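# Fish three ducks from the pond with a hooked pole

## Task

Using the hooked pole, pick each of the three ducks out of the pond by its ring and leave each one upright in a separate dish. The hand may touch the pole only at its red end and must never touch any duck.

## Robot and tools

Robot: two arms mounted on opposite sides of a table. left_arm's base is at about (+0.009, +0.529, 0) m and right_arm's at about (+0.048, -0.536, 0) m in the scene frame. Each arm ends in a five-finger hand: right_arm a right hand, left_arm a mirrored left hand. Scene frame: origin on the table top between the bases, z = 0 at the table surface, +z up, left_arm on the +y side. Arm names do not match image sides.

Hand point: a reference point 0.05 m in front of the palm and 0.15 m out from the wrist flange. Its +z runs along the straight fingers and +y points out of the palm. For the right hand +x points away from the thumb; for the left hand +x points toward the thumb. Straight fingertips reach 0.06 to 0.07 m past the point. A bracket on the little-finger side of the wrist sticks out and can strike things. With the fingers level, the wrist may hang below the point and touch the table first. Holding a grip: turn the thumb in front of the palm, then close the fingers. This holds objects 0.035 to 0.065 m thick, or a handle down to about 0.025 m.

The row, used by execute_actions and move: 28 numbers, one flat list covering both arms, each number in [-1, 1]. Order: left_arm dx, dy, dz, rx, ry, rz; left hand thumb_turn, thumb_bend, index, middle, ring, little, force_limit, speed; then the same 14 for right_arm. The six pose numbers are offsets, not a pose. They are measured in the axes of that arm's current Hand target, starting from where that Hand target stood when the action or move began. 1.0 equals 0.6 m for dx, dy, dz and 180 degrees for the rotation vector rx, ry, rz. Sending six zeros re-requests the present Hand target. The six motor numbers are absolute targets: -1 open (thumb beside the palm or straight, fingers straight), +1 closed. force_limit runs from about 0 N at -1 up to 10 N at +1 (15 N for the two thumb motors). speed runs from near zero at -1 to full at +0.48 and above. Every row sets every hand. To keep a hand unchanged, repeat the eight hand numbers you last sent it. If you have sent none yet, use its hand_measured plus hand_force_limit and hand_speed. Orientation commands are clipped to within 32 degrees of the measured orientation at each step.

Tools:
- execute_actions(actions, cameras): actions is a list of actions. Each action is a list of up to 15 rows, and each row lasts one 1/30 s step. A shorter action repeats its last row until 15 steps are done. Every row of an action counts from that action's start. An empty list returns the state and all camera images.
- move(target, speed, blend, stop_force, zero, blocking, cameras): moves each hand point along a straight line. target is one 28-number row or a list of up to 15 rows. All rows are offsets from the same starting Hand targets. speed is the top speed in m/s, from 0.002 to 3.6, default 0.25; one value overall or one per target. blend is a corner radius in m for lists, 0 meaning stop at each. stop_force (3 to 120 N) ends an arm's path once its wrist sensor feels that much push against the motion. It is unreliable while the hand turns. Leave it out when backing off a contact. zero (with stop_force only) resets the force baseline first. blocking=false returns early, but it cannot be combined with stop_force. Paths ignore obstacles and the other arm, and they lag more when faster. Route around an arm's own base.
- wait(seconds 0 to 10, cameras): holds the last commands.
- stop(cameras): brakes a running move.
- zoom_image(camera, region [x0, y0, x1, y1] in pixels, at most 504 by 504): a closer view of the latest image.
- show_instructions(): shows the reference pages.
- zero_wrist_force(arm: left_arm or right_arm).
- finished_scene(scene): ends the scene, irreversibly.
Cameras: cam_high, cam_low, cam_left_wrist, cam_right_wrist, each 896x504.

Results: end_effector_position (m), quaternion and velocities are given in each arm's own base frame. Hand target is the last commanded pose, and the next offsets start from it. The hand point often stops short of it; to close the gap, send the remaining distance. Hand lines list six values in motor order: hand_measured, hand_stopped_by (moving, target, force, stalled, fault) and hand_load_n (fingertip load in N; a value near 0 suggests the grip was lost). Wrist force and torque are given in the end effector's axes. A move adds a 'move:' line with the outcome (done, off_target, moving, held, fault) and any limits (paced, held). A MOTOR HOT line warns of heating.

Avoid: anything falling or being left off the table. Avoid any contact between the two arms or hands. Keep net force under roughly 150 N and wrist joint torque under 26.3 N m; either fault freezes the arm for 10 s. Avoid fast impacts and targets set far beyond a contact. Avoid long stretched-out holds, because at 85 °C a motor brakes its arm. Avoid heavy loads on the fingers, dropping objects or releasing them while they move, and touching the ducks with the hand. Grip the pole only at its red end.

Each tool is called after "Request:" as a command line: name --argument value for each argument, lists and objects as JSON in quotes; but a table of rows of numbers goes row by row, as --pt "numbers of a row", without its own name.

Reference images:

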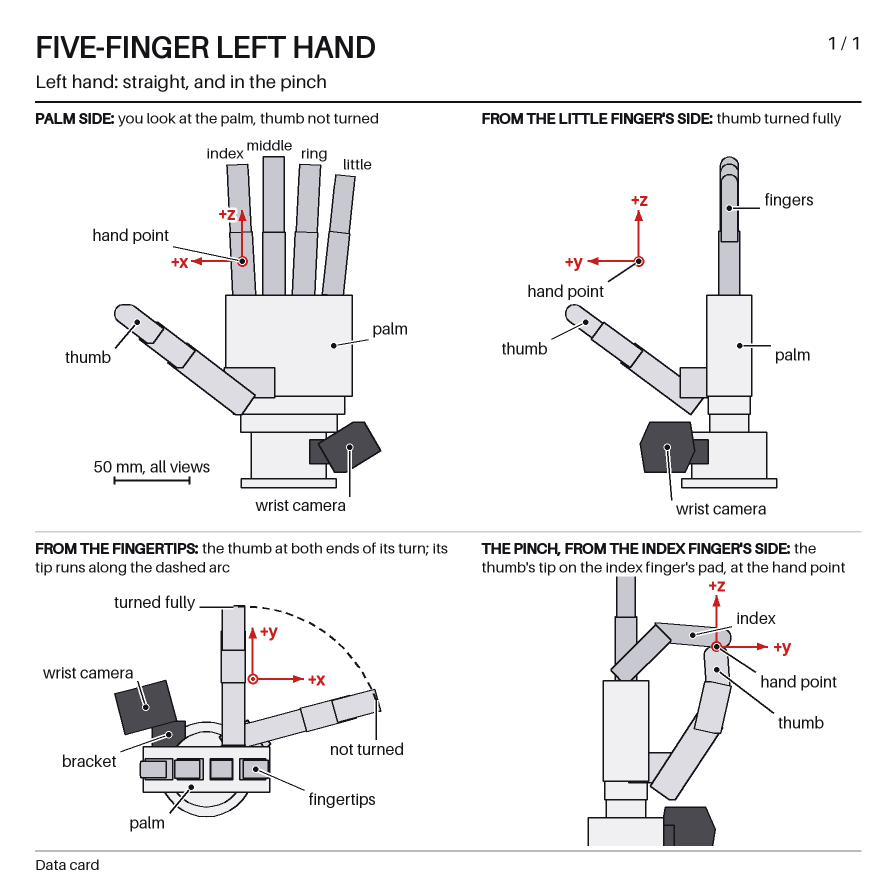

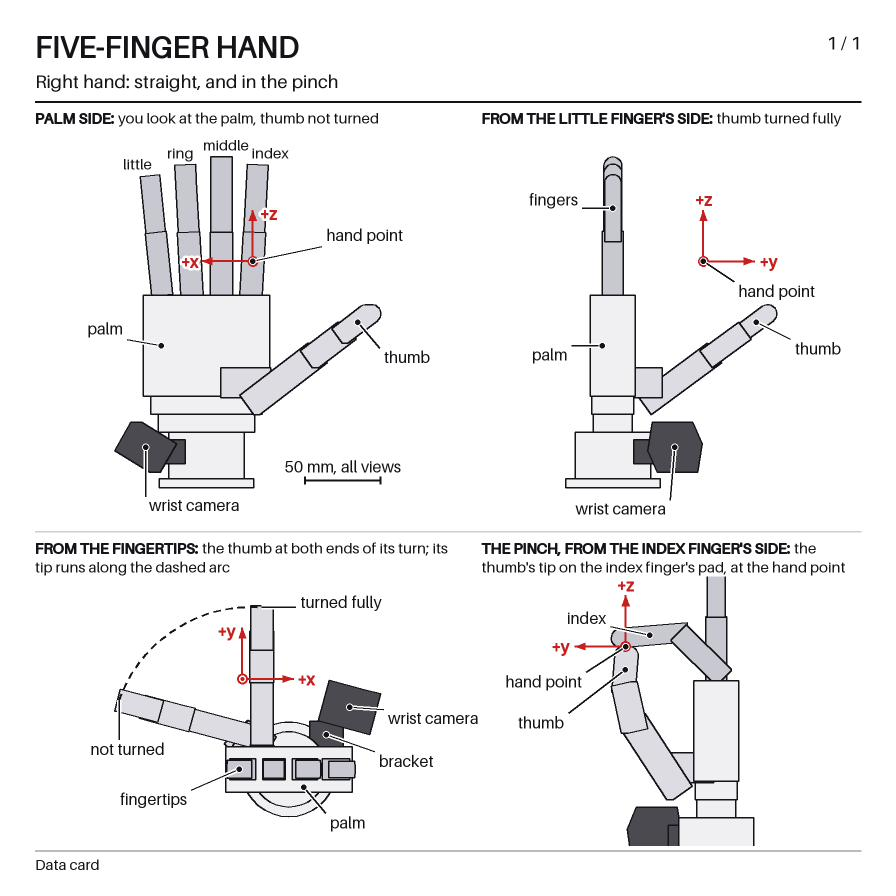

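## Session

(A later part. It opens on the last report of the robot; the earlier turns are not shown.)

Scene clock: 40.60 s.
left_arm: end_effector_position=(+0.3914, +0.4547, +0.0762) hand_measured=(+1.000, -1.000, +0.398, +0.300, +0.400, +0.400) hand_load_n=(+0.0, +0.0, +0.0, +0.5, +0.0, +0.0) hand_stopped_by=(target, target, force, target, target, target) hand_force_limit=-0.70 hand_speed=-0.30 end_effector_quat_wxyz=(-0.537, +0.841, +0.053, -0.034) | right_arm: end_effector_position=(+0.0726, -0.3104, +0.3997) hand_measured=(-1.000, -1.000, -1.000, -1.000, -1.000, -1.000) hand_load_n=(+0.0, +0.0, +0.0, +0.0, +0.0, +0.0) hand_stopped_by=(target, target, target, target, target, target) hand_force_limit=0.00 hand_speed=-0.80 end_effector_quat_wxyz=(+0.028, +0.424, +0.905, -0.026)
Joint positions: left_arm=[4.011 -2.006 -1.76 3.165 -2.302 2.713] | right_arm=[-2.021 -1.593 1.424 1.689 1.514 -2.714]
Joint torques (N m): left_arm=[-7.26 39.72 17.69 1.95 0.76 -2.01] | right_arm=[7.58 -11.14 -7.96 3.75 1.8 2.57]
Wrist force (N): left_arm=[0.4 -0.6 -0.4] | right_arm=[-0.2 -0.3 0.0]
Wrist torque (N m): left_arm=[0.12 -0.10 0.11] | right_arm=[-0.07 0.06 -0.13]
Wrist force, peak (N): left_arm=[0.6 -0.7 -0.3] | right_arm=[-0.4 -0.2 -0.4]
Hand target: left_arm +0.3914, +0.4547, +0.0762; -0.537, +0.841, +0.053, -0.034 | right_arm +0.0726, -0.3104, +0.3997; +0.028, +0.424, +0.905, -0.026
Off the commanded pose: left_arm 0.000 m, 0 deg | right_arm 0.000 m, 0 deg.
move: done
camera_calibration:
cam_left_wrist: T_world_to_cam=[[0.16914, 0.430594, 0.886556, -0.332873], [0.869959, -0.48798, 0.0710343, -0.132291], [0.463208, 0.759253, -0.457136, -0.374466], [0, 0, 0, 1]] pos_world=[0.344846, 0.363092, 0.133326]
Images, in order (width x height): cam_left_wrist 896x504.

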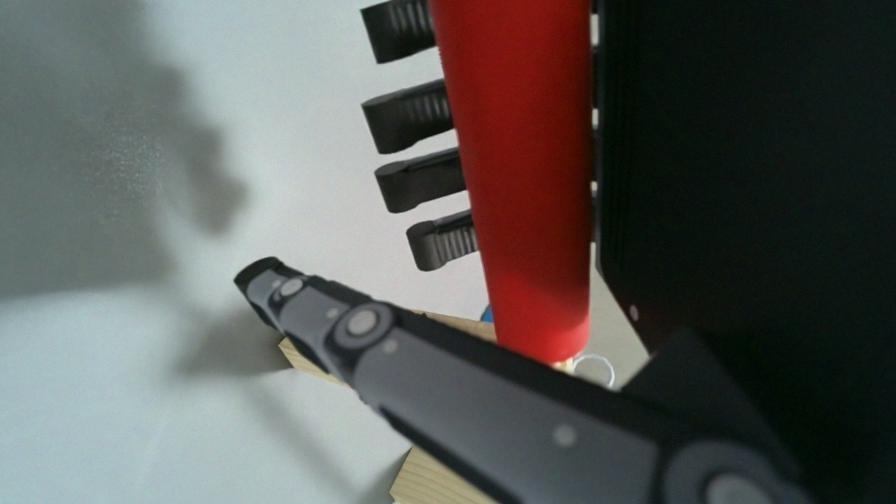

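Request:
move --target '[0, 0, 0, 0, 0, 0, 1, -1, 1, 1, 1, 1, -0.5, -0.9, 0, 0, 0, 0, 0, 0, -1, -1, -1, -1, -1, -1, 0, -0.8]' --speed 0.06 --cameras '["cam_left_wrist", "cam_right_wrist"]'

Scene clock: 43.57 s.
left_arm: end_effector_position=(+0.3914, +0.4547, +0.0762) hand_measured=(+1.000, -1.000, +0.984, +0.998, +1.000, +1.000) hand_load_n=(+0.0, +0.0, +0.5, +2.0, +0.0, +0.0) hand_stopped_by=(target, target, force, force, target, target) hand_force_limit=-0.50 hand_speed=-0.90 end_effector_quat_wxyz=(-0.537, +0.841, +0.053, -0.034) | right_arm: end_effector_position=(+0.0726, -0.3104, +0.3997) hand_measured=(-1.000, -1.000, -1.000, -1.000, -1.000, -1.000) hand_load_n=(+0.5, +0.0, +0.0, +0.0, +0.5, +0.0) hand_stopped_by=(target, target, target, target, target, target) hand_force_limit=0.00 hand_speed=-0.80 end_effector_quat_wxyz=(+0.028, +0.424, +0.905, -0.026)
Joint positions: left_arm=[4.011 -2.006 -1.76 3.165 -2.302 2.713] | right_arm=[-2.021 -1.593 1.424 1.689 1.514 -2.714]
Joint torques (N m): left_arm=[-5.66 39.01 17.73 1.85 0.68 -1.69] | right_arm=[8.44 -11.24 -7.67 3.76 1.69 2.6]
Wrist force (N): left_arm=[0.4 -0.4 0.5] | right_arm=[-0.3 -0.2 0.0]
Wrist torque (N m): left_arm=[0.12 -0.07 0.17] | right_arm=[-0.05 0.08 -0.14]
Wrist force, peak (N): left_arm=[0.6 -0.6 -0.5] | right_arm=[-0.2 -0.4 -0.3]
Hand target: left_arm +0.3914, +0.4547, +0.0762; -0.537, +0.841, +0.053, -0.034 | right_arm +0.0726, -0.3104, +0.3997; +0.028, +0.424, +0.905, -0.026
Off the commanded pose: left_arm 0.000 m, 0 deg | right_arm 0.000 m, 0 deg.
move: done
camera_calibration:
cam_left_wrist: T_world_to_cam=[[0.16914, 0.430594, 0.886556, -0.332873], [0.869959, -0.48798, 0.0710343, -0.132291], [0.463208, 0.759253, -0.457136, -0.374466], [0, 0, 0, 1]] pos_world=[0.344846, 0.363092, 0.133326]
cam_right_wrist: T_world_to_cam=[[0.591911, 0.805917, -0.0118181, 0.212128], [0.664101, -0.47934, 0.573762, -0.424789], [0.45674, -0.347464, -0.818937, 0.300813], [0, 0, 0, 1]] pos_world=[0.0191482, -0.270054, 0.492582]
Images, in order (width x height): cam_left_wrist 896x504, cam_right_wrist 896x504.

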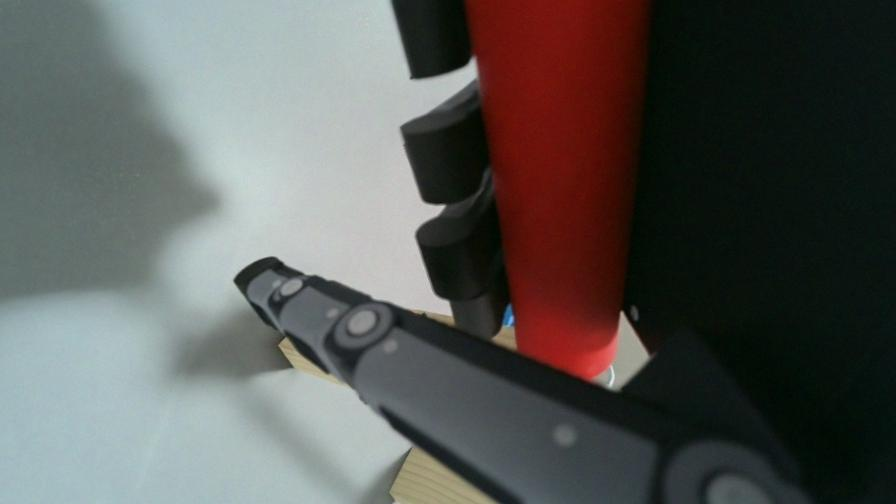

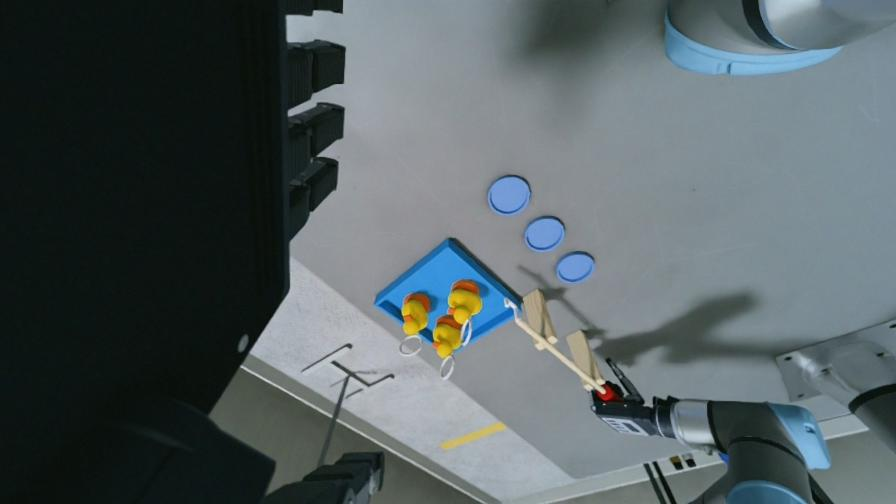

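Request:
move --target '[0, 0, 0, 0, 0, 0, 0.4, -1, 0.0, 1, 1, 1, -0.5, -0.5, 0, 0, 0, 0, 0, 0, -1, -1, -1, -1, -1, -1, 0, -0.8]' --speed 0.06 --cameras '["cam_left_wrist"]'

Scene clock: 46.60 s.
left_arm: end_effector_position=(+0.3914, +0.4547, +0.0762) hand_measured=(+0.400, -1.000, +0.000, +0.998, +1.000, +1.000) hand_load_n=(+0.0, +0.0, +0.0, +2.0, +0.5, +0.0) hand_stopped_by=(target, target, target, force, target, target) hand_force_limit=-0.50 hand_speed=-0.50 end_effector_quat_wxyz=(-0.537, +0.841, +0.053, -0.034) | right_arm: end_effector_position=(+0.0726, -0.3104, +0.3997) hand_measured=(-1.000, -1.000, -1.000, -1.000, -1.000, -1.000) hand_load_n=(+0.0, +0.0, +0.0, +0.0, +0.0, +0.0) hand_stopped_by=(target, target, target, target, target, target) hand_force_limit=0.00 hand_speed=-0.80 end_effector_quat_wxyz=(+0.028, +0.424, +0.905, -0.026)
Joint positions: left_arm=[4.011 -2.006 -1.76 3.165 -2.302 2.713] | right_arm=[-2.021 -1.593 1.424 1.689 1.514 -2.714]
Joint torques (N m): left_arm=[-4.19 38.36 18.54 1.76 0.74 -1.49] | right_arm=[7.32 -10.92 -7.53 3.57 1.74 2.65]
Wrist force (N): left_arm=[0.4 0.1 0.6] | right_arm=[-0.3 -0.3 -0.1]
Wrist torque (N m): left_arm=[0.15 -0.10 0.17] | right_arm=[-0.06 0.08 -0.14]
Wrist force, peak (N): left_arm=[0.6 0.3 0.7] | right_arm=[-0.4 -0.4 -0.1]
Hand target: left_arm +0.3914, +0.4547, +0.0762; -0.537, +0.841, +0.053, -0.034 | right_arm +0.0726, -0.3104, +0.3997; +0.028, +0.424, +0.905, -0.026
Off the commanded pose: left_arm 0.000 m, 0 deg | right_arm 0.000 m, 0 deg.
move: done
camera_calibration:
cam_left_wrist: T_world_to_cam=[[0.16914, 0.430594, 0.886556, -0.332873], [0.869959, -0.48798, 0.0710343, -0.132291], [0.463208, 0.759253, -0.457136, -0.374466], [0, 0, 0, 1]] pos_world=[0.344846, 0.363092, 0.133326]
Images, in order (width x height): cam_left_wrist 896x504.

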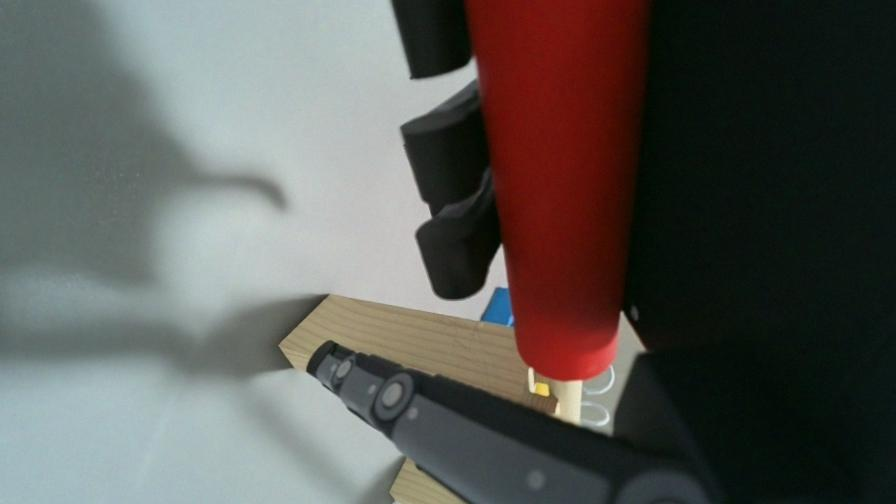

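Request:
move --target '[0, 0, 0, 0, 0, 0, 0.4, 0.9, 0.0, 1, 1, 1, -0.2, -0.8, 0, 0, 0, 0, 0, 0, -1, -1, -1, -1, -1, -1, 0, -0.8]' --speed 0.06 --cameras '["cam_left_wrist", "cam_right_wrist"]'

Scene clock: 52.17 s.
left_arm: end_effector_position=(+0.3914, +0.4547, +0.0762) hand_measured=(+0.400, +0.400, +0.000, +0.998, +1.000, +1.000) hand_load_n=(+1.0, +6.0, +0.0, +0.0, +0.5, +0.0) hand_stopped_by=(target, moving, target, force, target, target) hand_force_limit=-0.20 hand_speed=-0.80 end_effector_quat_wxyz=(-0.537, +0.841, +0.053, -0.034) | right_arm: end_effector_position=(+0.0726, -0.3104, +0.3997) hand_measured=(-1.000, -1.000, -1.000, -1.000, -1.000, -1.000) hand_load_n=(+0.0, +0.0, +0.0, +0.0, +0.0, +0.0) hand_stopped_by=(target, target, target, target, target, target) hand_force_limit=0.00 hand_speed=-0.80 end_effector_quat_wxyz=(+0.028, +0.424, +0.905, -0.026)
Joint positions: left_arm=[4.011 -2.006 -1.76 3.165 -2.302 2.713] | right_arm=[-2.021 -1.593 1.424 1.689 1.514 -2.714]
Joint torques (N m): left_arm=[-0.39 36.31 18.18 0.72 0.71 -0.93] | right_arm=[7.25 -11.07 -7.88 3.55 1.6 2.6]
Wrist force (N): left_arm=[0.4 0.3 -0.5] | right_arm=[-0.2 0.0 -0.1]
Wrist torque (N m): left_arm=[0.19 -0.07 0.15] | right_arm=[-0.02 0.07 -0.13]
Wrist force, peak (N): left_arm=[0.5 -0.6 0.7] | right_arm=[-0.4 -0.4 0.1]
Hand target: left_arm +0.3914, +0.4547, +0.0762; -0.537, +0.841, +0.053, -0.034 | right_arm +0.0726, -0.3104, +0.3997; +0.028, +0.424, +0.905, -0.026
Off the commanded pose: left_arm 0.000 m, 0 deg | right_arm 0.000 m, 0 deg.
move: moving (left_arm; no rest 5 s after the path's end)
camera_calibration:
cam_left_wrist: T_world_to_cam=[[0.16914, 0.430594, 0.886556, -0.332873], [0.869959, -0.48798, 0.0710343, -0.132291], [0.463208, 0.759253, -0.457136, -0.374466], [0, 0, 0, 1]] pos_world=[0.344846, 0.363092, 0.133326]
cam_right_wrist: T_world_to_cam=[[0.591911, 0.805917, -0.0118181, 0.212128], [0.664101, -0.47934, 0.573762, -0.424789], [0.45674, -0.347464, -0.818937, 0.300813], [0, 0, 0, 1]] pos_world=[0.0191482, -0.270054, 0.492582]
Images, in order (width x height): cam_left_wrist 896x504, cam_right_wrist 896x504.

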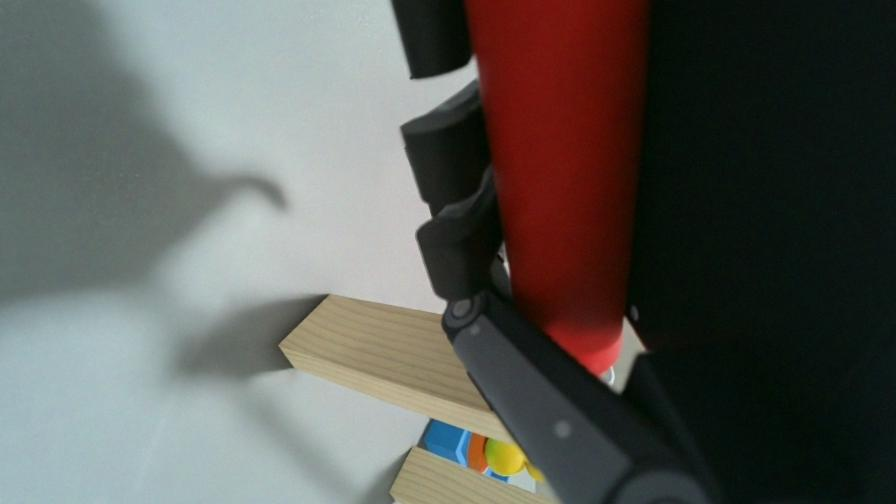

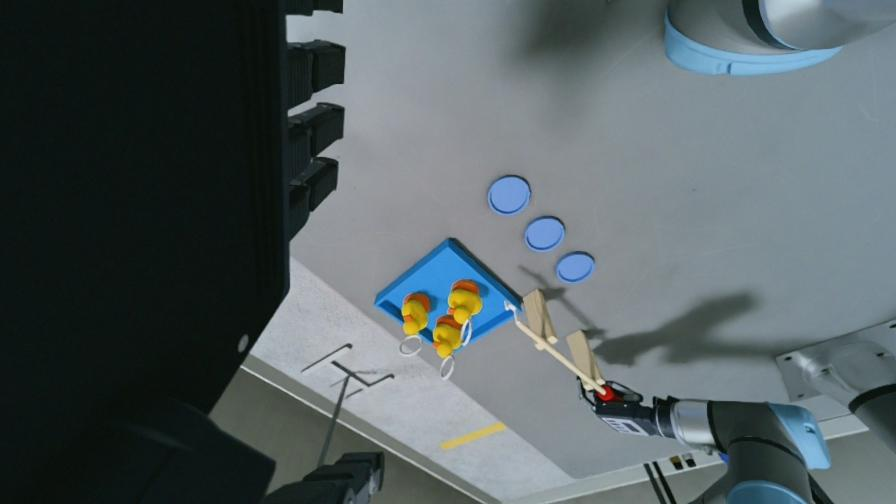

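Request:
move --target '[0, 0, 0, 0, 0, 0, 0.4, 0.95, 0.0, 1, 1, 1, 0.3, -0.85, 0, 0, 0, 0, 0, 0, -1, -1, -1, -1, -1, -1, 0, -0.8]' --speed 0.06 --cameras '["cam_left_wrist"]'

Scene clock: 53.00 s.
left_arm: end_effector_position=(+0.3914, +0.4547, +0.0762) hand_measured=(+0.400, +0.438, +0.000, +0.998, +1.000, +1.000) hand_load_n=(+2.5, +10.0, +0.0, +0.0, +0.0, +0.0) hand_stopped_by=(target, force, target, force, target, target) hand_force_limit=0.30 hand_speed=-0.85 end_effector_quat_wxyz=(-0.537, +0.841, +0.053, -0.034) | right_arm: end_effector_position=(+0.0726, -0.3104, +0.3997) hand_measured=(-1.000, -1.000, -1.000, -1.000, -1.000, -1.000) hand_load_n=(+0.0, +0.0, +0.0, +0.0, +0.0, +0.0) hand_stopped_by=(target, target, target, target, target, target) hand_force_limit=0.00 hand_speed=-0.80 end_effector_quat_wxyz=(+0.028, +0.424, +0.905, -0.026)
Joint positions: left_arm=[4.011 -2.006 -1.76 3.165 -2.302 2.713] | right_arm=[-2.021 -1.593 1.424 1.689 1.514 -2.714]
Joint torques (N m): left_arm=[0.01 36.21 18.25 0.57 0.75 -0.69] | right_arm=[7.82 -11.16 -8.14 3.56 1.66 2.63]
Wrist force (N): left_arm=[0.2 -0.1 -0.4] | right_arm=[-0.3 0.1 0.1]
Wrist torque (N m): left_arm=[0.14 -0.03 0.14] | right_arm=[-0.02 0.08 -0.14]
Wrist force, peak (N): left_arm=[0.7 0.2 -0.4] | right_arm=[-0.4 -0.2 0.0]
Hand target: left_arm +0.3914, +0.4547, +0.0762; -0.537, +0.841, +0.053, -0.034 | right_arm +0.0726, -0.3104, +0.3997; +0.028, +0.424, +0.905, -0.026
Off the commanded pose: left_arm 0.000 m, 0 deg | right_arm 0.000 m, 0 deg.
move: done
camera_calibration:
cam_left_wrist: T_world_to_cam=[[0.16914, 0.430594, 0.886556, -0.332873], [0.869959, -0.48798, 0.0710343, -0.132291], [0.463208, 0.759253, -0.457136, -0.374466], [0, 0, 0, 1]] pos_world=[0.344846, 0.363092, 0.133326]
Images, in order (width x height): cam_left_wrist 896x504.

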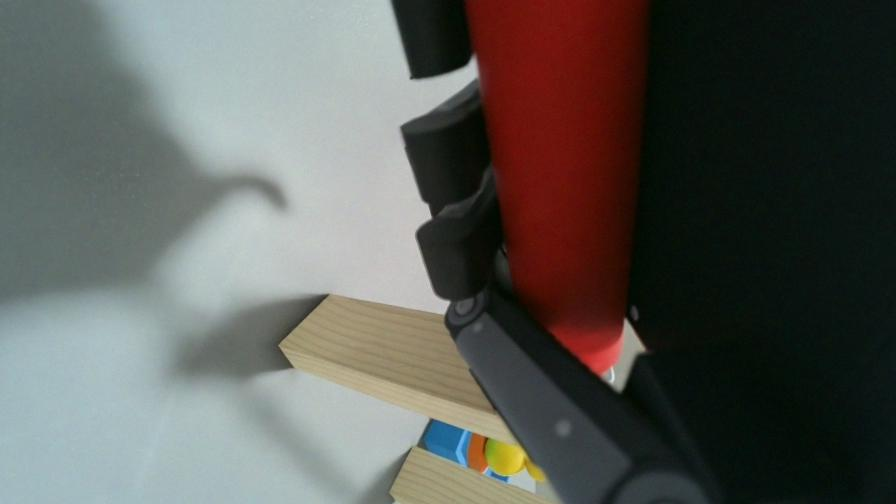

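Request:
move --target '[0, -0.0302, -0.014, 0, 0, 0, 0.4, 0.95, 0.0, 1, 1, 1, 0.3, -0.85, 0, 0, 0, 0, 0, 0, -1, -1, -1, -1, -1, -1, 0, -0.8]' --speed 0.03 --cameras '["cam_left_wrist", "cam_right_wrist", "cam_low", "cam_high"]'

Scene clock: 54.40 s.
left_arm: end_effector_position=(+0.3914, +0.4548, +0.0964) hand_measured=(+0.400, +0.438, +0.000, +0.998, +1.000, +1.000) hand_load_n=(+2.5, +10.5, +0.0, +0.0, +0.0, +0.0) hand_stopped_by=(target, force, target, force, target, target) hand_force_limit=0.30 hand_speed=-0.85 end_effector_quat_wxyz=(-0.537, +0.841, +0.053, -0.034) end_effector_velocity=(+0.001, +0.001, -0.001) end_effector_angular_velocity=(+0.003, -0.003, +0.000) | right_arm: end_effector_position=(+0.0726, -0.3104, +0.3997) hand_measured=(-1.000, -1.000, -1.000, -1.000, -1.000, -1.000) hand_load_n=(+0.0, +0.0, +0.0, -0.5, +0.0, +0.0) hand_stopped_by=(target, target, target, target, target, target) hand_force_limit=0.00 hand_speed=-0.80 end_effector_quat_wxyz=(+0.028, +0.424, +0.905, -0.026)
Joint positions: left_arm=[4.011 -1.979 -1.74 3.117 -2.302 2.713] | right_arm=[-2.021 -1.593 1.424 1.689 1.514 -2.714]
Joint velocities: left_arm=[0 -0.002 -0.001 0.007 0 -0.001] | right_arm=[within noise]
Joint torques (N m): left_arm=[0.97 21.76 10.85 2.14 0.58 1.52] | right_arm=[7.7 -11.15 -7.95 3.57 1.6 2.59]
Wrist force (N): left_arm=[0.6 0.1 0.0] | right_arm=[-0.3 -0.1 -0.2]
Wrist torque (N m): left_arm=[0.16 -0.15 0.14] | right_arm=[-0.03 0.10 -0.14]
Wrist force, peak (N): left_arm=[0.3 0.9 -0.3] | right_arm=[-0.5 -0.2 -0.1]
Hand target: left_arm +0.3914, +0.4548, +0.0962; -0.537, +0.841, +0.053, -0.034 | right_arm +0.0726, -0.3104, +0.3997; +0.028, +0.424, +0.905, -0.026
Off the commanded pose: left_arm 0.000 m, 0 deg | right_arm 0.000 m, 0 deg.
move: done
camera_calibration:
cam_left_wrist: T_world_to_cam=[[0.169101, 0.430526, 0.886596, -0.350749], [0.869956, -0.487986, 0.0710361, -0.133724], [0.463229, 0.759287, -0.457057, -0.365264], [0, 0, 0, 1]] pos_world=[0.344846, 0.363092, 0.153526]
cam_right_wrist: T_world_to_cam=[[0.591911, 0.805917, -0.0118181, 0.212128], [0.664101, -0.47934, 0.573762, -0.424789], [0.45674, -0.347464, -0.818937, 0.300813], [0, 0, 0, 1]] pos_world=[0.0191482, -0.270054, 0.492582]

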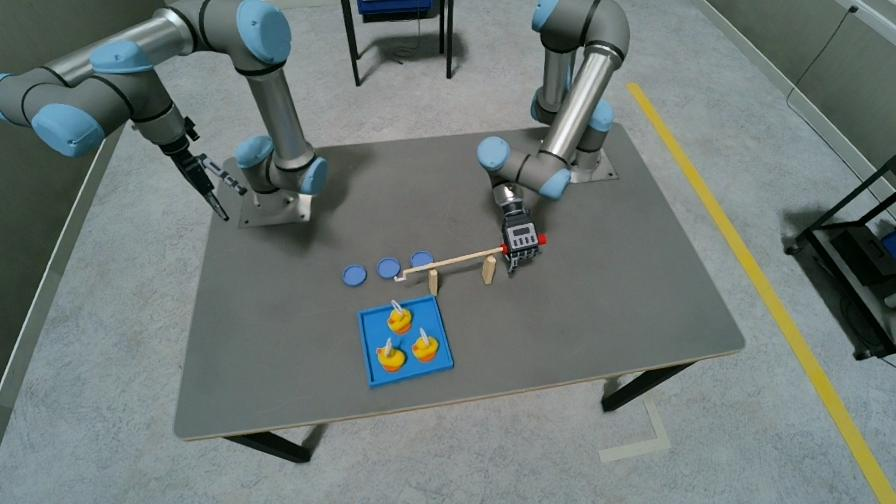

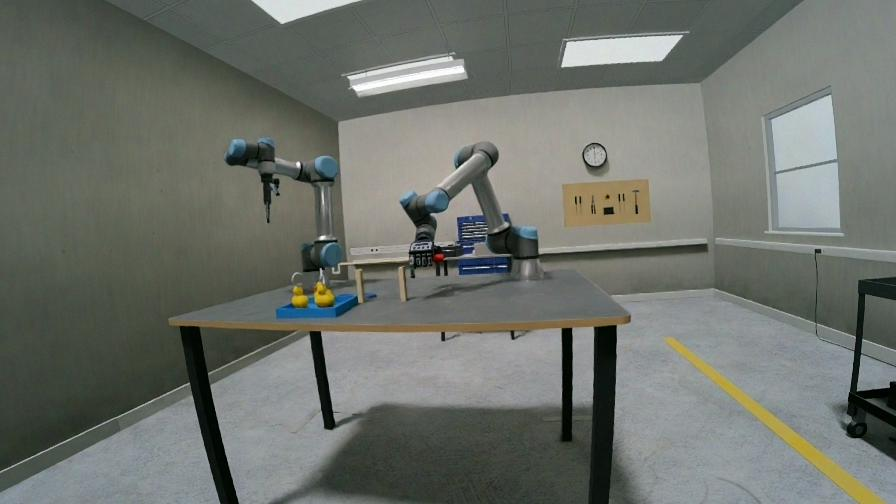

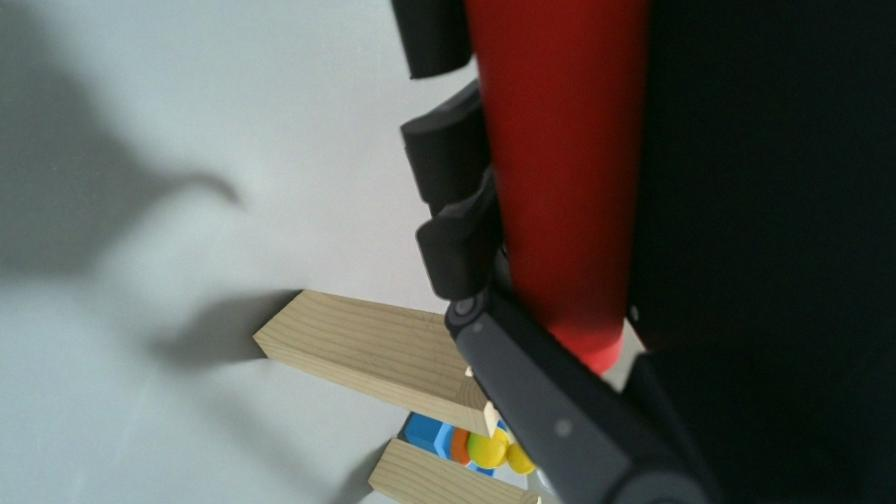

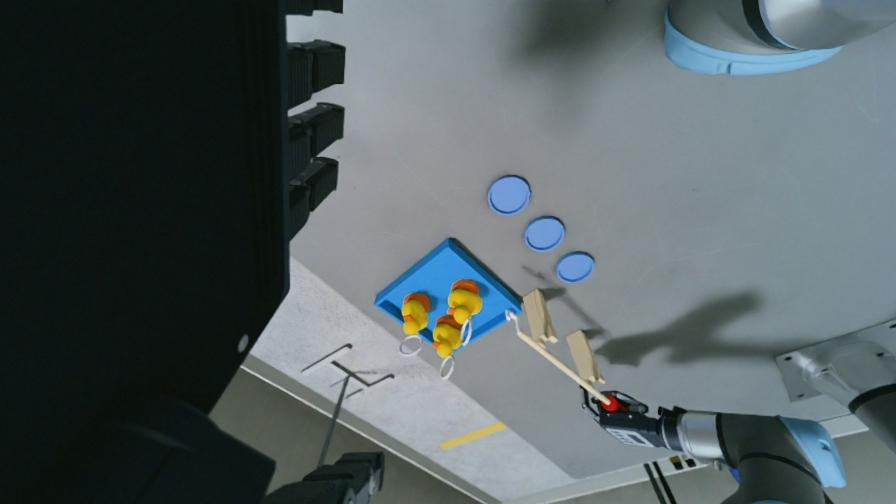

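Request:
move --target '[0, -0.1209, -0.056, 0, 0, 0, 0.4, 0.95, 0.0, 1, 1, 1, 0.3, -0.85, 0, 0, 0, 0, 0, 0, -1, -1, -1, -1, -1, -1, 0, -0.8]' --speed 0.08 --cameras '["cam_left_wrist", "cam_right_wrist", "cam_low", "cam_high"]'

Request:
zoom_image --camera "cam_right_wrist" --region '[370, 230, 640, 450]'

Request:
zoom_image --camera "cam_high" --region '[340, 210, 560, 400]'

Request:
zoom_image --camera "cam_low" --region '[280, 220, 460, 330]'

Scene clock: 56.10 s.
left_arm: end_effector_position=(+0.3915, +0.4549, +0.1761) hand_measured=(+0.400, +0.438, +0.000, +0.998, +1.000, +1.000) hand_load_n=(+3.0, +10.0, +0.0, +0.0, +0.0, +0.0) hand_stopped_by=(target, force, target, force, target, target) hand_force_limit=0.30 hand_speed=-0.85 end_effector_quat_wxyz=(-0.537, +0.841, +0.053, -0.034) | right_arm: end_effector_position=(+0.0726, -0.3104, +0.3997) hand_measured=(-1.000, -1.000, -1.000, -1.000, -1.000, -1.000) hand_load_n=(+0.0, +0.0, -0.5, +0.0, +0.0, +0.0) hand_stopped_by=(target, target, target, target, target, target) hand_force_limit=0.00 hand_speed=-0.80 end_effector_quat_wxyz=(+0.028, +0.424, +0.905, -0.026)
Joint positions: left_arm=[4.011 -1.892 -1.635 2.925 -2.302 2.713] | right_arm=[-2.021 -1.593 1.424 1.689 1.514 -2.714]
Joint torques (N m): left_arm=[6.92 21.47 15.15 1.04 -0.3 -2.47] | right_arm=[7.57 -11.28 -7.89 3.49 1.54 2.57]
Wrist force (N): left_arm=[0.6 0.5 0.2] | right_arm=[-0.4 -0.3 -0.1]
Wrist torque (N m): left_arm=[0.21 -0.13 0.13] | right_arm=[-0.06 0.09 -0.14]
Wrist force, peak (N): left_arm=[0.5 1.2 0.3] | right_arm=[-0.5 -0.4 -0.1]
Hand target: left_arm +0.3915, +0.4549, +0.1761; -0.537, +0.841, +0.053, -0.034 | right_arm +0.0726, -0.3104, +0.3997; +0.028, +0.424, +0.905, -0.026
Off the commanded pose: left_arm 0.000 m, 0 deg | right_arm 0.000 m, 0 deg.
move: done
camera_calibration:
cam_left_wrist: T_world_to_cam=[[0.169231, 0.430455, 0.886606, -0.421492], [0.869931, -0.488051, 0.0709045, -0.13936], [0.46323, 0.759286, -0.457059, -0.328958], [0, 0, 0, 1]] pos_world=[0.344946, 0.363192, 0.233226]
cam_right_wrist: T_world_to_cam=[[0.591911, 0.805917, -0.0118181, 0.212128], [0.664101, -0.47934, 0.573762, -0.424789], [0.45674, -0.347464, -0.818937, 0.300813], [0, 0, 0, 1]] pos_world=[0.0191482, -0.270054, 0.492582]

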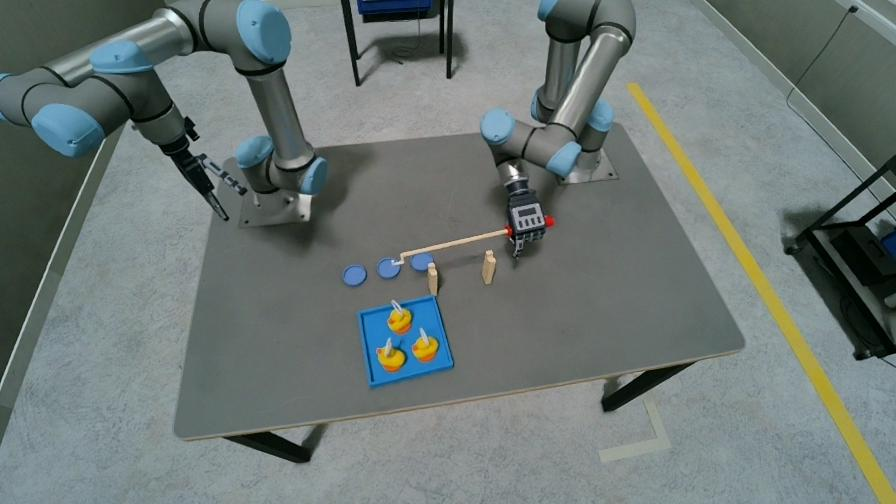

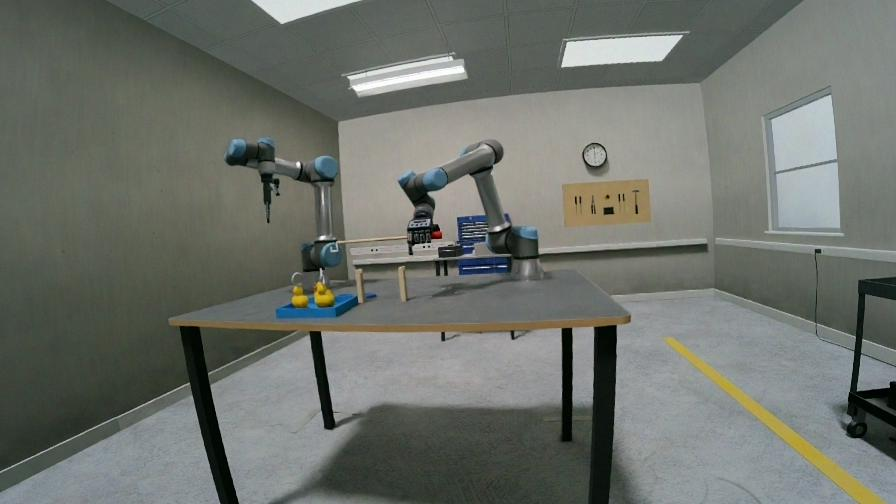

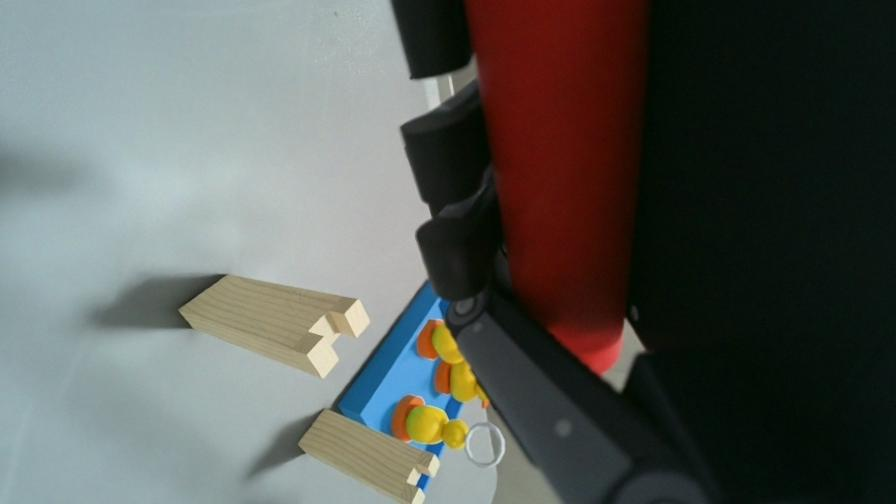

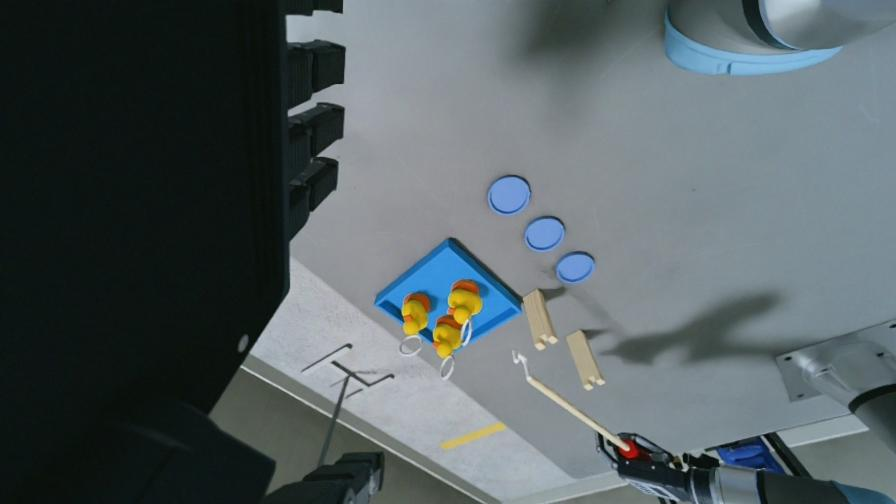

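Scaled by 1.867.

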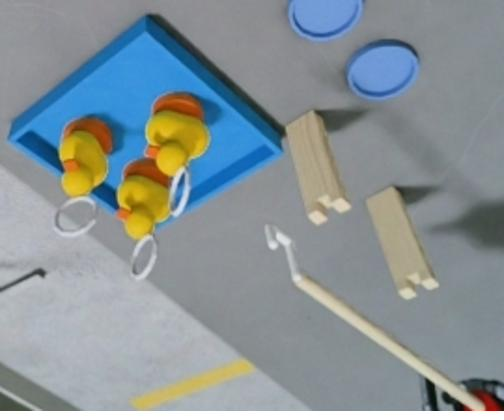

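Scaled by 2.291.

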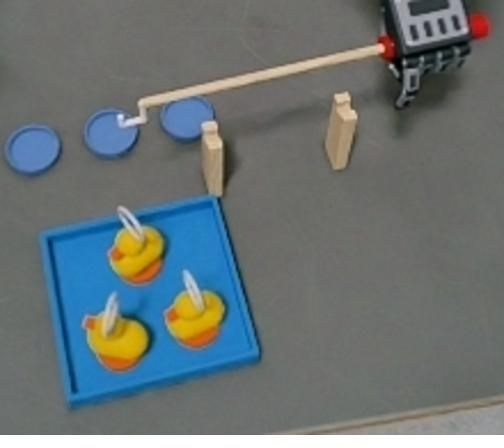

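Scaled by 2.800.

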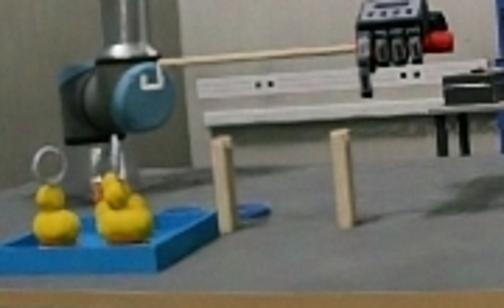

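Request:
zoom_image --camera "cam_right_wrist" --region '[490, 330, 570, 400]'

Request:
zoom_image --camera "cam_high" --region '[370, 230, 440, 290]'

Request:
zoom_image --camera "cam_low" --region '[320, 225, 400, 285]'

Request:
zoom_image --camera "cam_right_wrist" --region '[380, 260, 500, 390]'

Scaled by 6.300.

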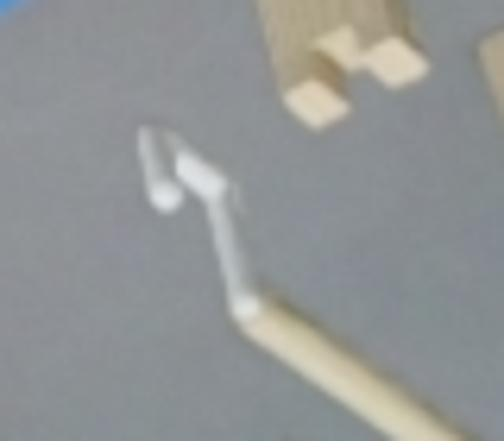

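Scaled by 7.200.

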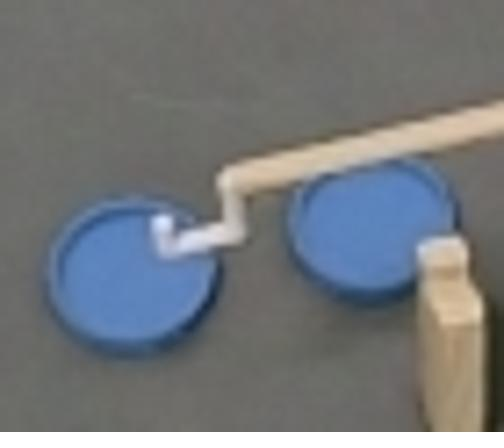

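Scaled by 6.300.

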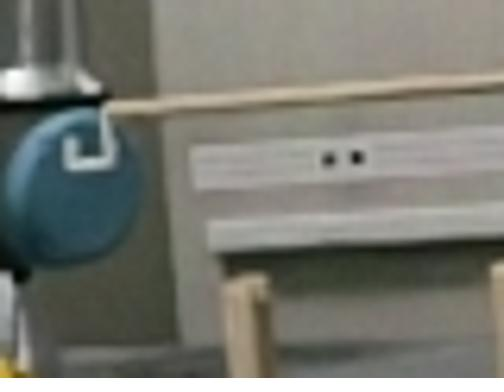

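Scaled by 3.877.

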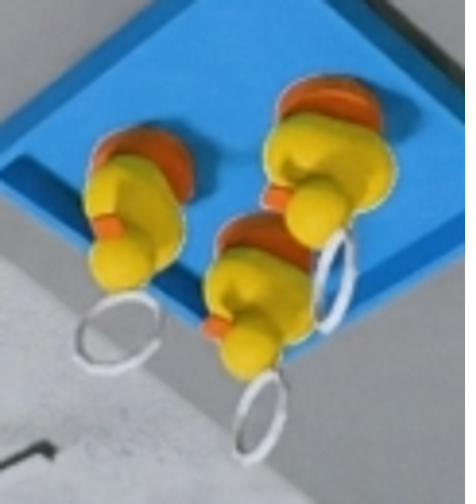

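Request:
zoom_image --camera "cam_low" --region '[285, 260, 345, 310]'

Request:
zoom_image --camera "cam_high" --region '[370, 290, 450, 375]'

Scaled by 8.400.

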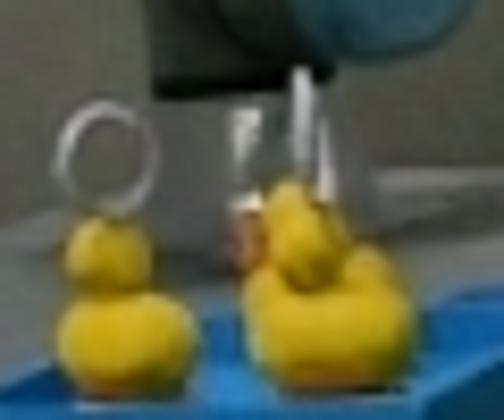

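Scaled by 5.929.

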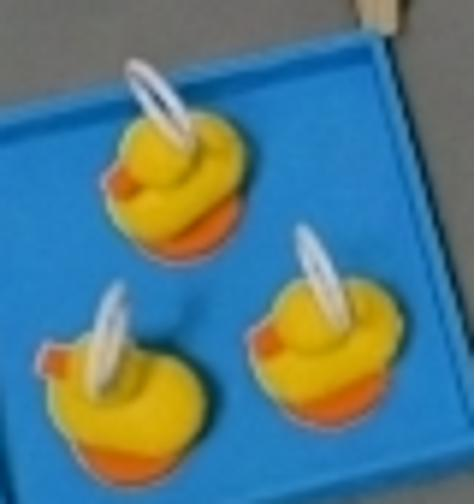

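Request:
move --pt "-0.1385 -0.123 0.2655 0 0 0 0.4 0.95 0.0 1 1 1 0.3 -0.85 0 0 0 0 0 0 -1 -1 -1 -1 -1 -1 0 -0.8" --pt "-0.1385 -0.0612 0.2942 0 0 0 0.4 0.95 0.0 1 1 1 0.3 -0.85 0 0 0 0 0 0 -1 -1 -1 -1 -1 -1 0 -0.8" --speed 0.12 --blend 0.01 --cameras '["cam_left_wrist", "cam_right_wrist", "cam_low", "cam_high"]'

Request:
zoom_image --camera "cam_right_wrist" --region '[370, 270, 530, 420]'

Request:
zoom_image --camera "cam_high" --region '[370, 270, 490, 390]'

Request:
zoom_image --camera "cam_low" --region '[270, 240, 370, 320]'

Scene clock: 68.77 s.
left_arm: end_effector_position=(+0.2869, +0.6186, +0.1351) hand_measured=(+0.400, +0.438, +0.000, +0.998, +1.000, +1.000) hand_load_n=(+2.5, +10.0, +0.0, +0.5, +0.0, +0.5) hand_stopped_by=(target, force, target, force, target, target) hand_force_limit=0.30 hand_speed=-0.85 end_effector_quat_wxyz=(-0.537, +0.841, +0.053, -0.034) | right_arm: end_effector_position=(+0.0726, -0.3104, +0.3997) hand_measured=(-1.000, -1.000, -1.000, -1.000, -1.000, -1.000) hand_load_n=(+0.0, +0.0, +0.0, +0.0, +0.0, +0.0) hand_stopped_by=(target, target, target, target, target, target) hand_force_limit=0.00 hand_speed=-0.80 end_effector_quat_wxyz=(+0.028, +0.424, +0.905, -0.026)
Joint positions: left_arm=[4.385 -1.993 -1.587 3.102 -1.98 2.94] | right_arm=[-2.021 -1.593 1.424 1.689 1.514 -2.714]
Joint torques (N m): left_arm=[-10.57 39.1 17.52 0.98 1.07 -0.38] | right_arm=[7.28 -11.43 -8.68 3.42 1.59 2.59]
Wrist force (N): left_arm=[0.5 0.1 -0.1] | right_arm=[-0.2 -0.1 -0.3]
Wrist torque (N m): left_arm=[0.16 -0.13 0.11] | right_arm=[-0.02 0.07 -0.13]
Wrist force, peak (N): left_arm=[0.5 1.8 0.6] | right_arm=[-0.5 -0.2 -0.1]
Hand target: left_arm +0.2870, +0.6186, +0.1351; -0.537, +0.841, +0.053, -0.034 | right_arm +0.0726, -0.3104, +0.3997; +0.028, +0.424, +0.905, -0.026
Off the commanded pose: left_arm 0.000 m, 0 deg | right_arm 0.000 m, 0 deg.
move: done
camera_calibration:
cam_left_wrist: T_world_to_cam=[[0.16915, 0.430695, 0.886504, -0.43801], [0.870011, -0.487889, 0.0710307, 0.0342199], [0.463109, 0.759253, -0.457236, -0.423505], [0, 0, 0, 1]] pos_world=[0.240447, 0.526892, 0.192226]
cam_right_wrist: T_world_to_cam=[[0.591911, 0.805917, -0.0118181, 0.212128], [0.664101, -0.47934, 0.573762, -0.424789], [0.45674, -0.347464, -0.818937, 0.300813], [0, 0, 0, 1]] pos_world=[0.0191482, -0.270054, 0.492582]

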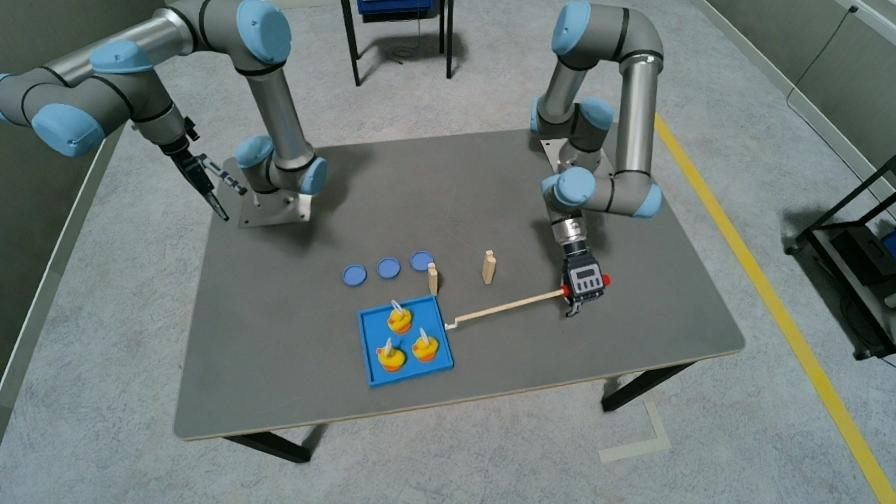

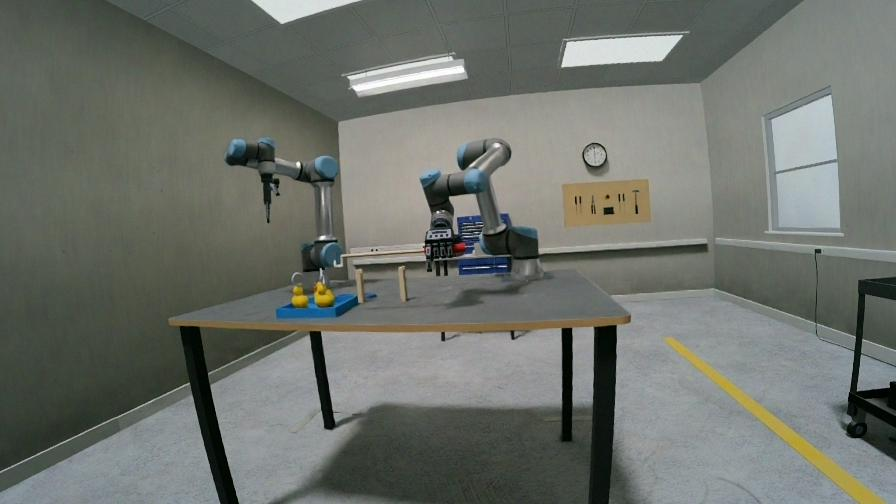

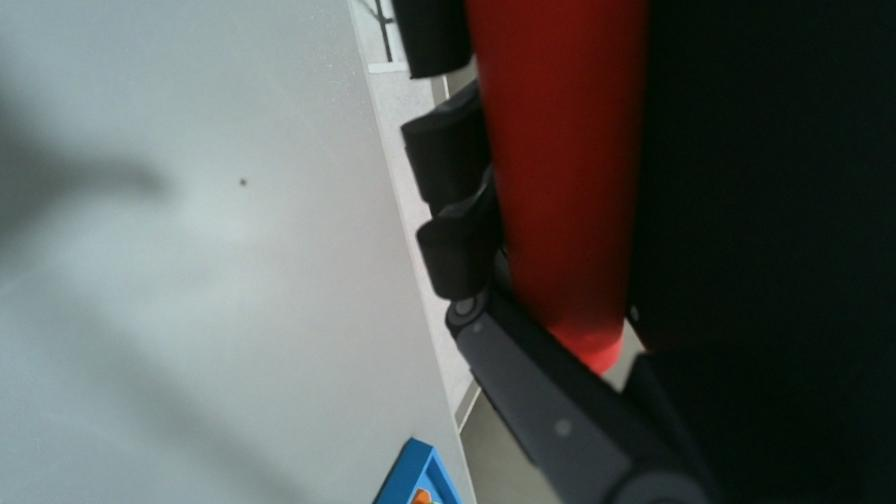

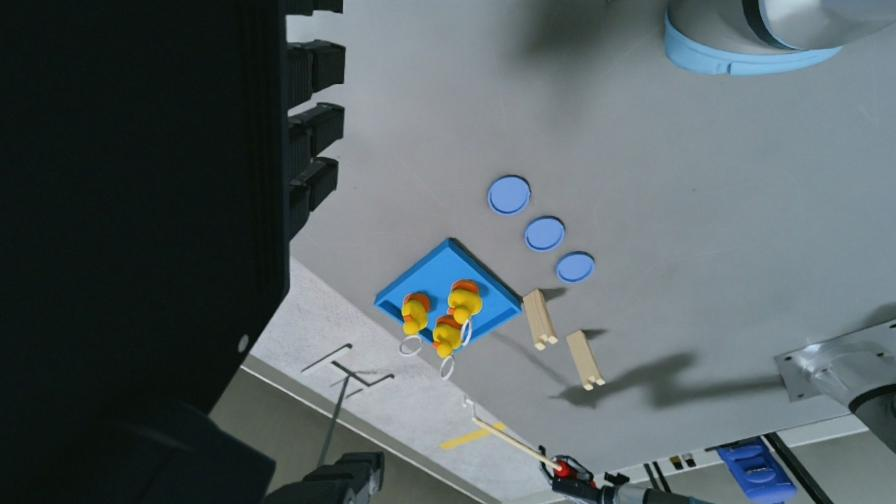

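Scaled by 3.150.

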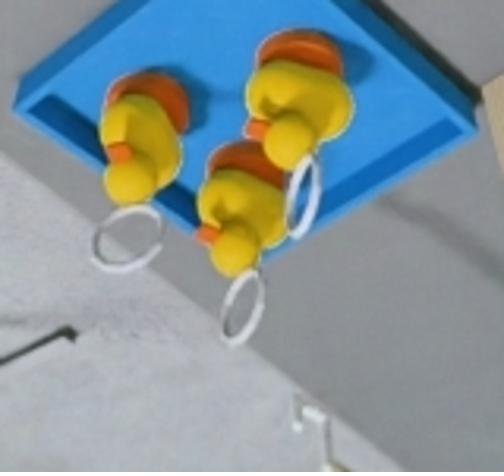

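Scaled by 4.200.

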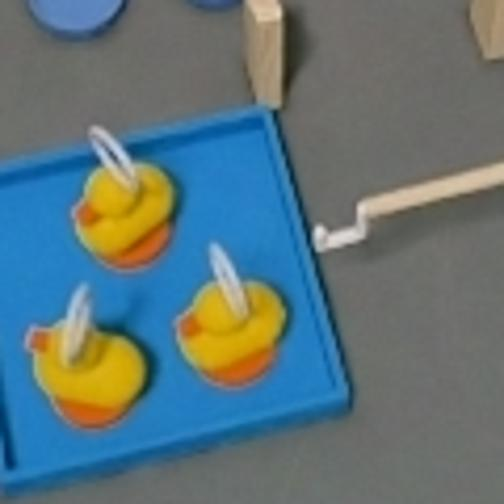

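Scaled by 5.040.

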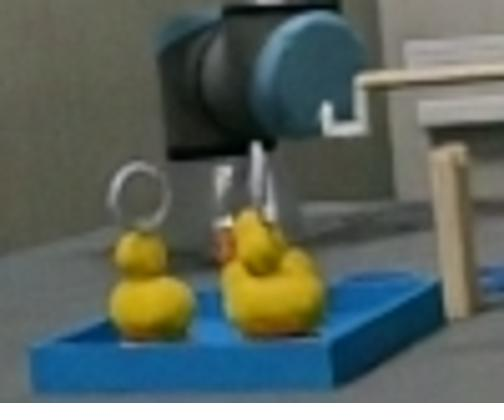

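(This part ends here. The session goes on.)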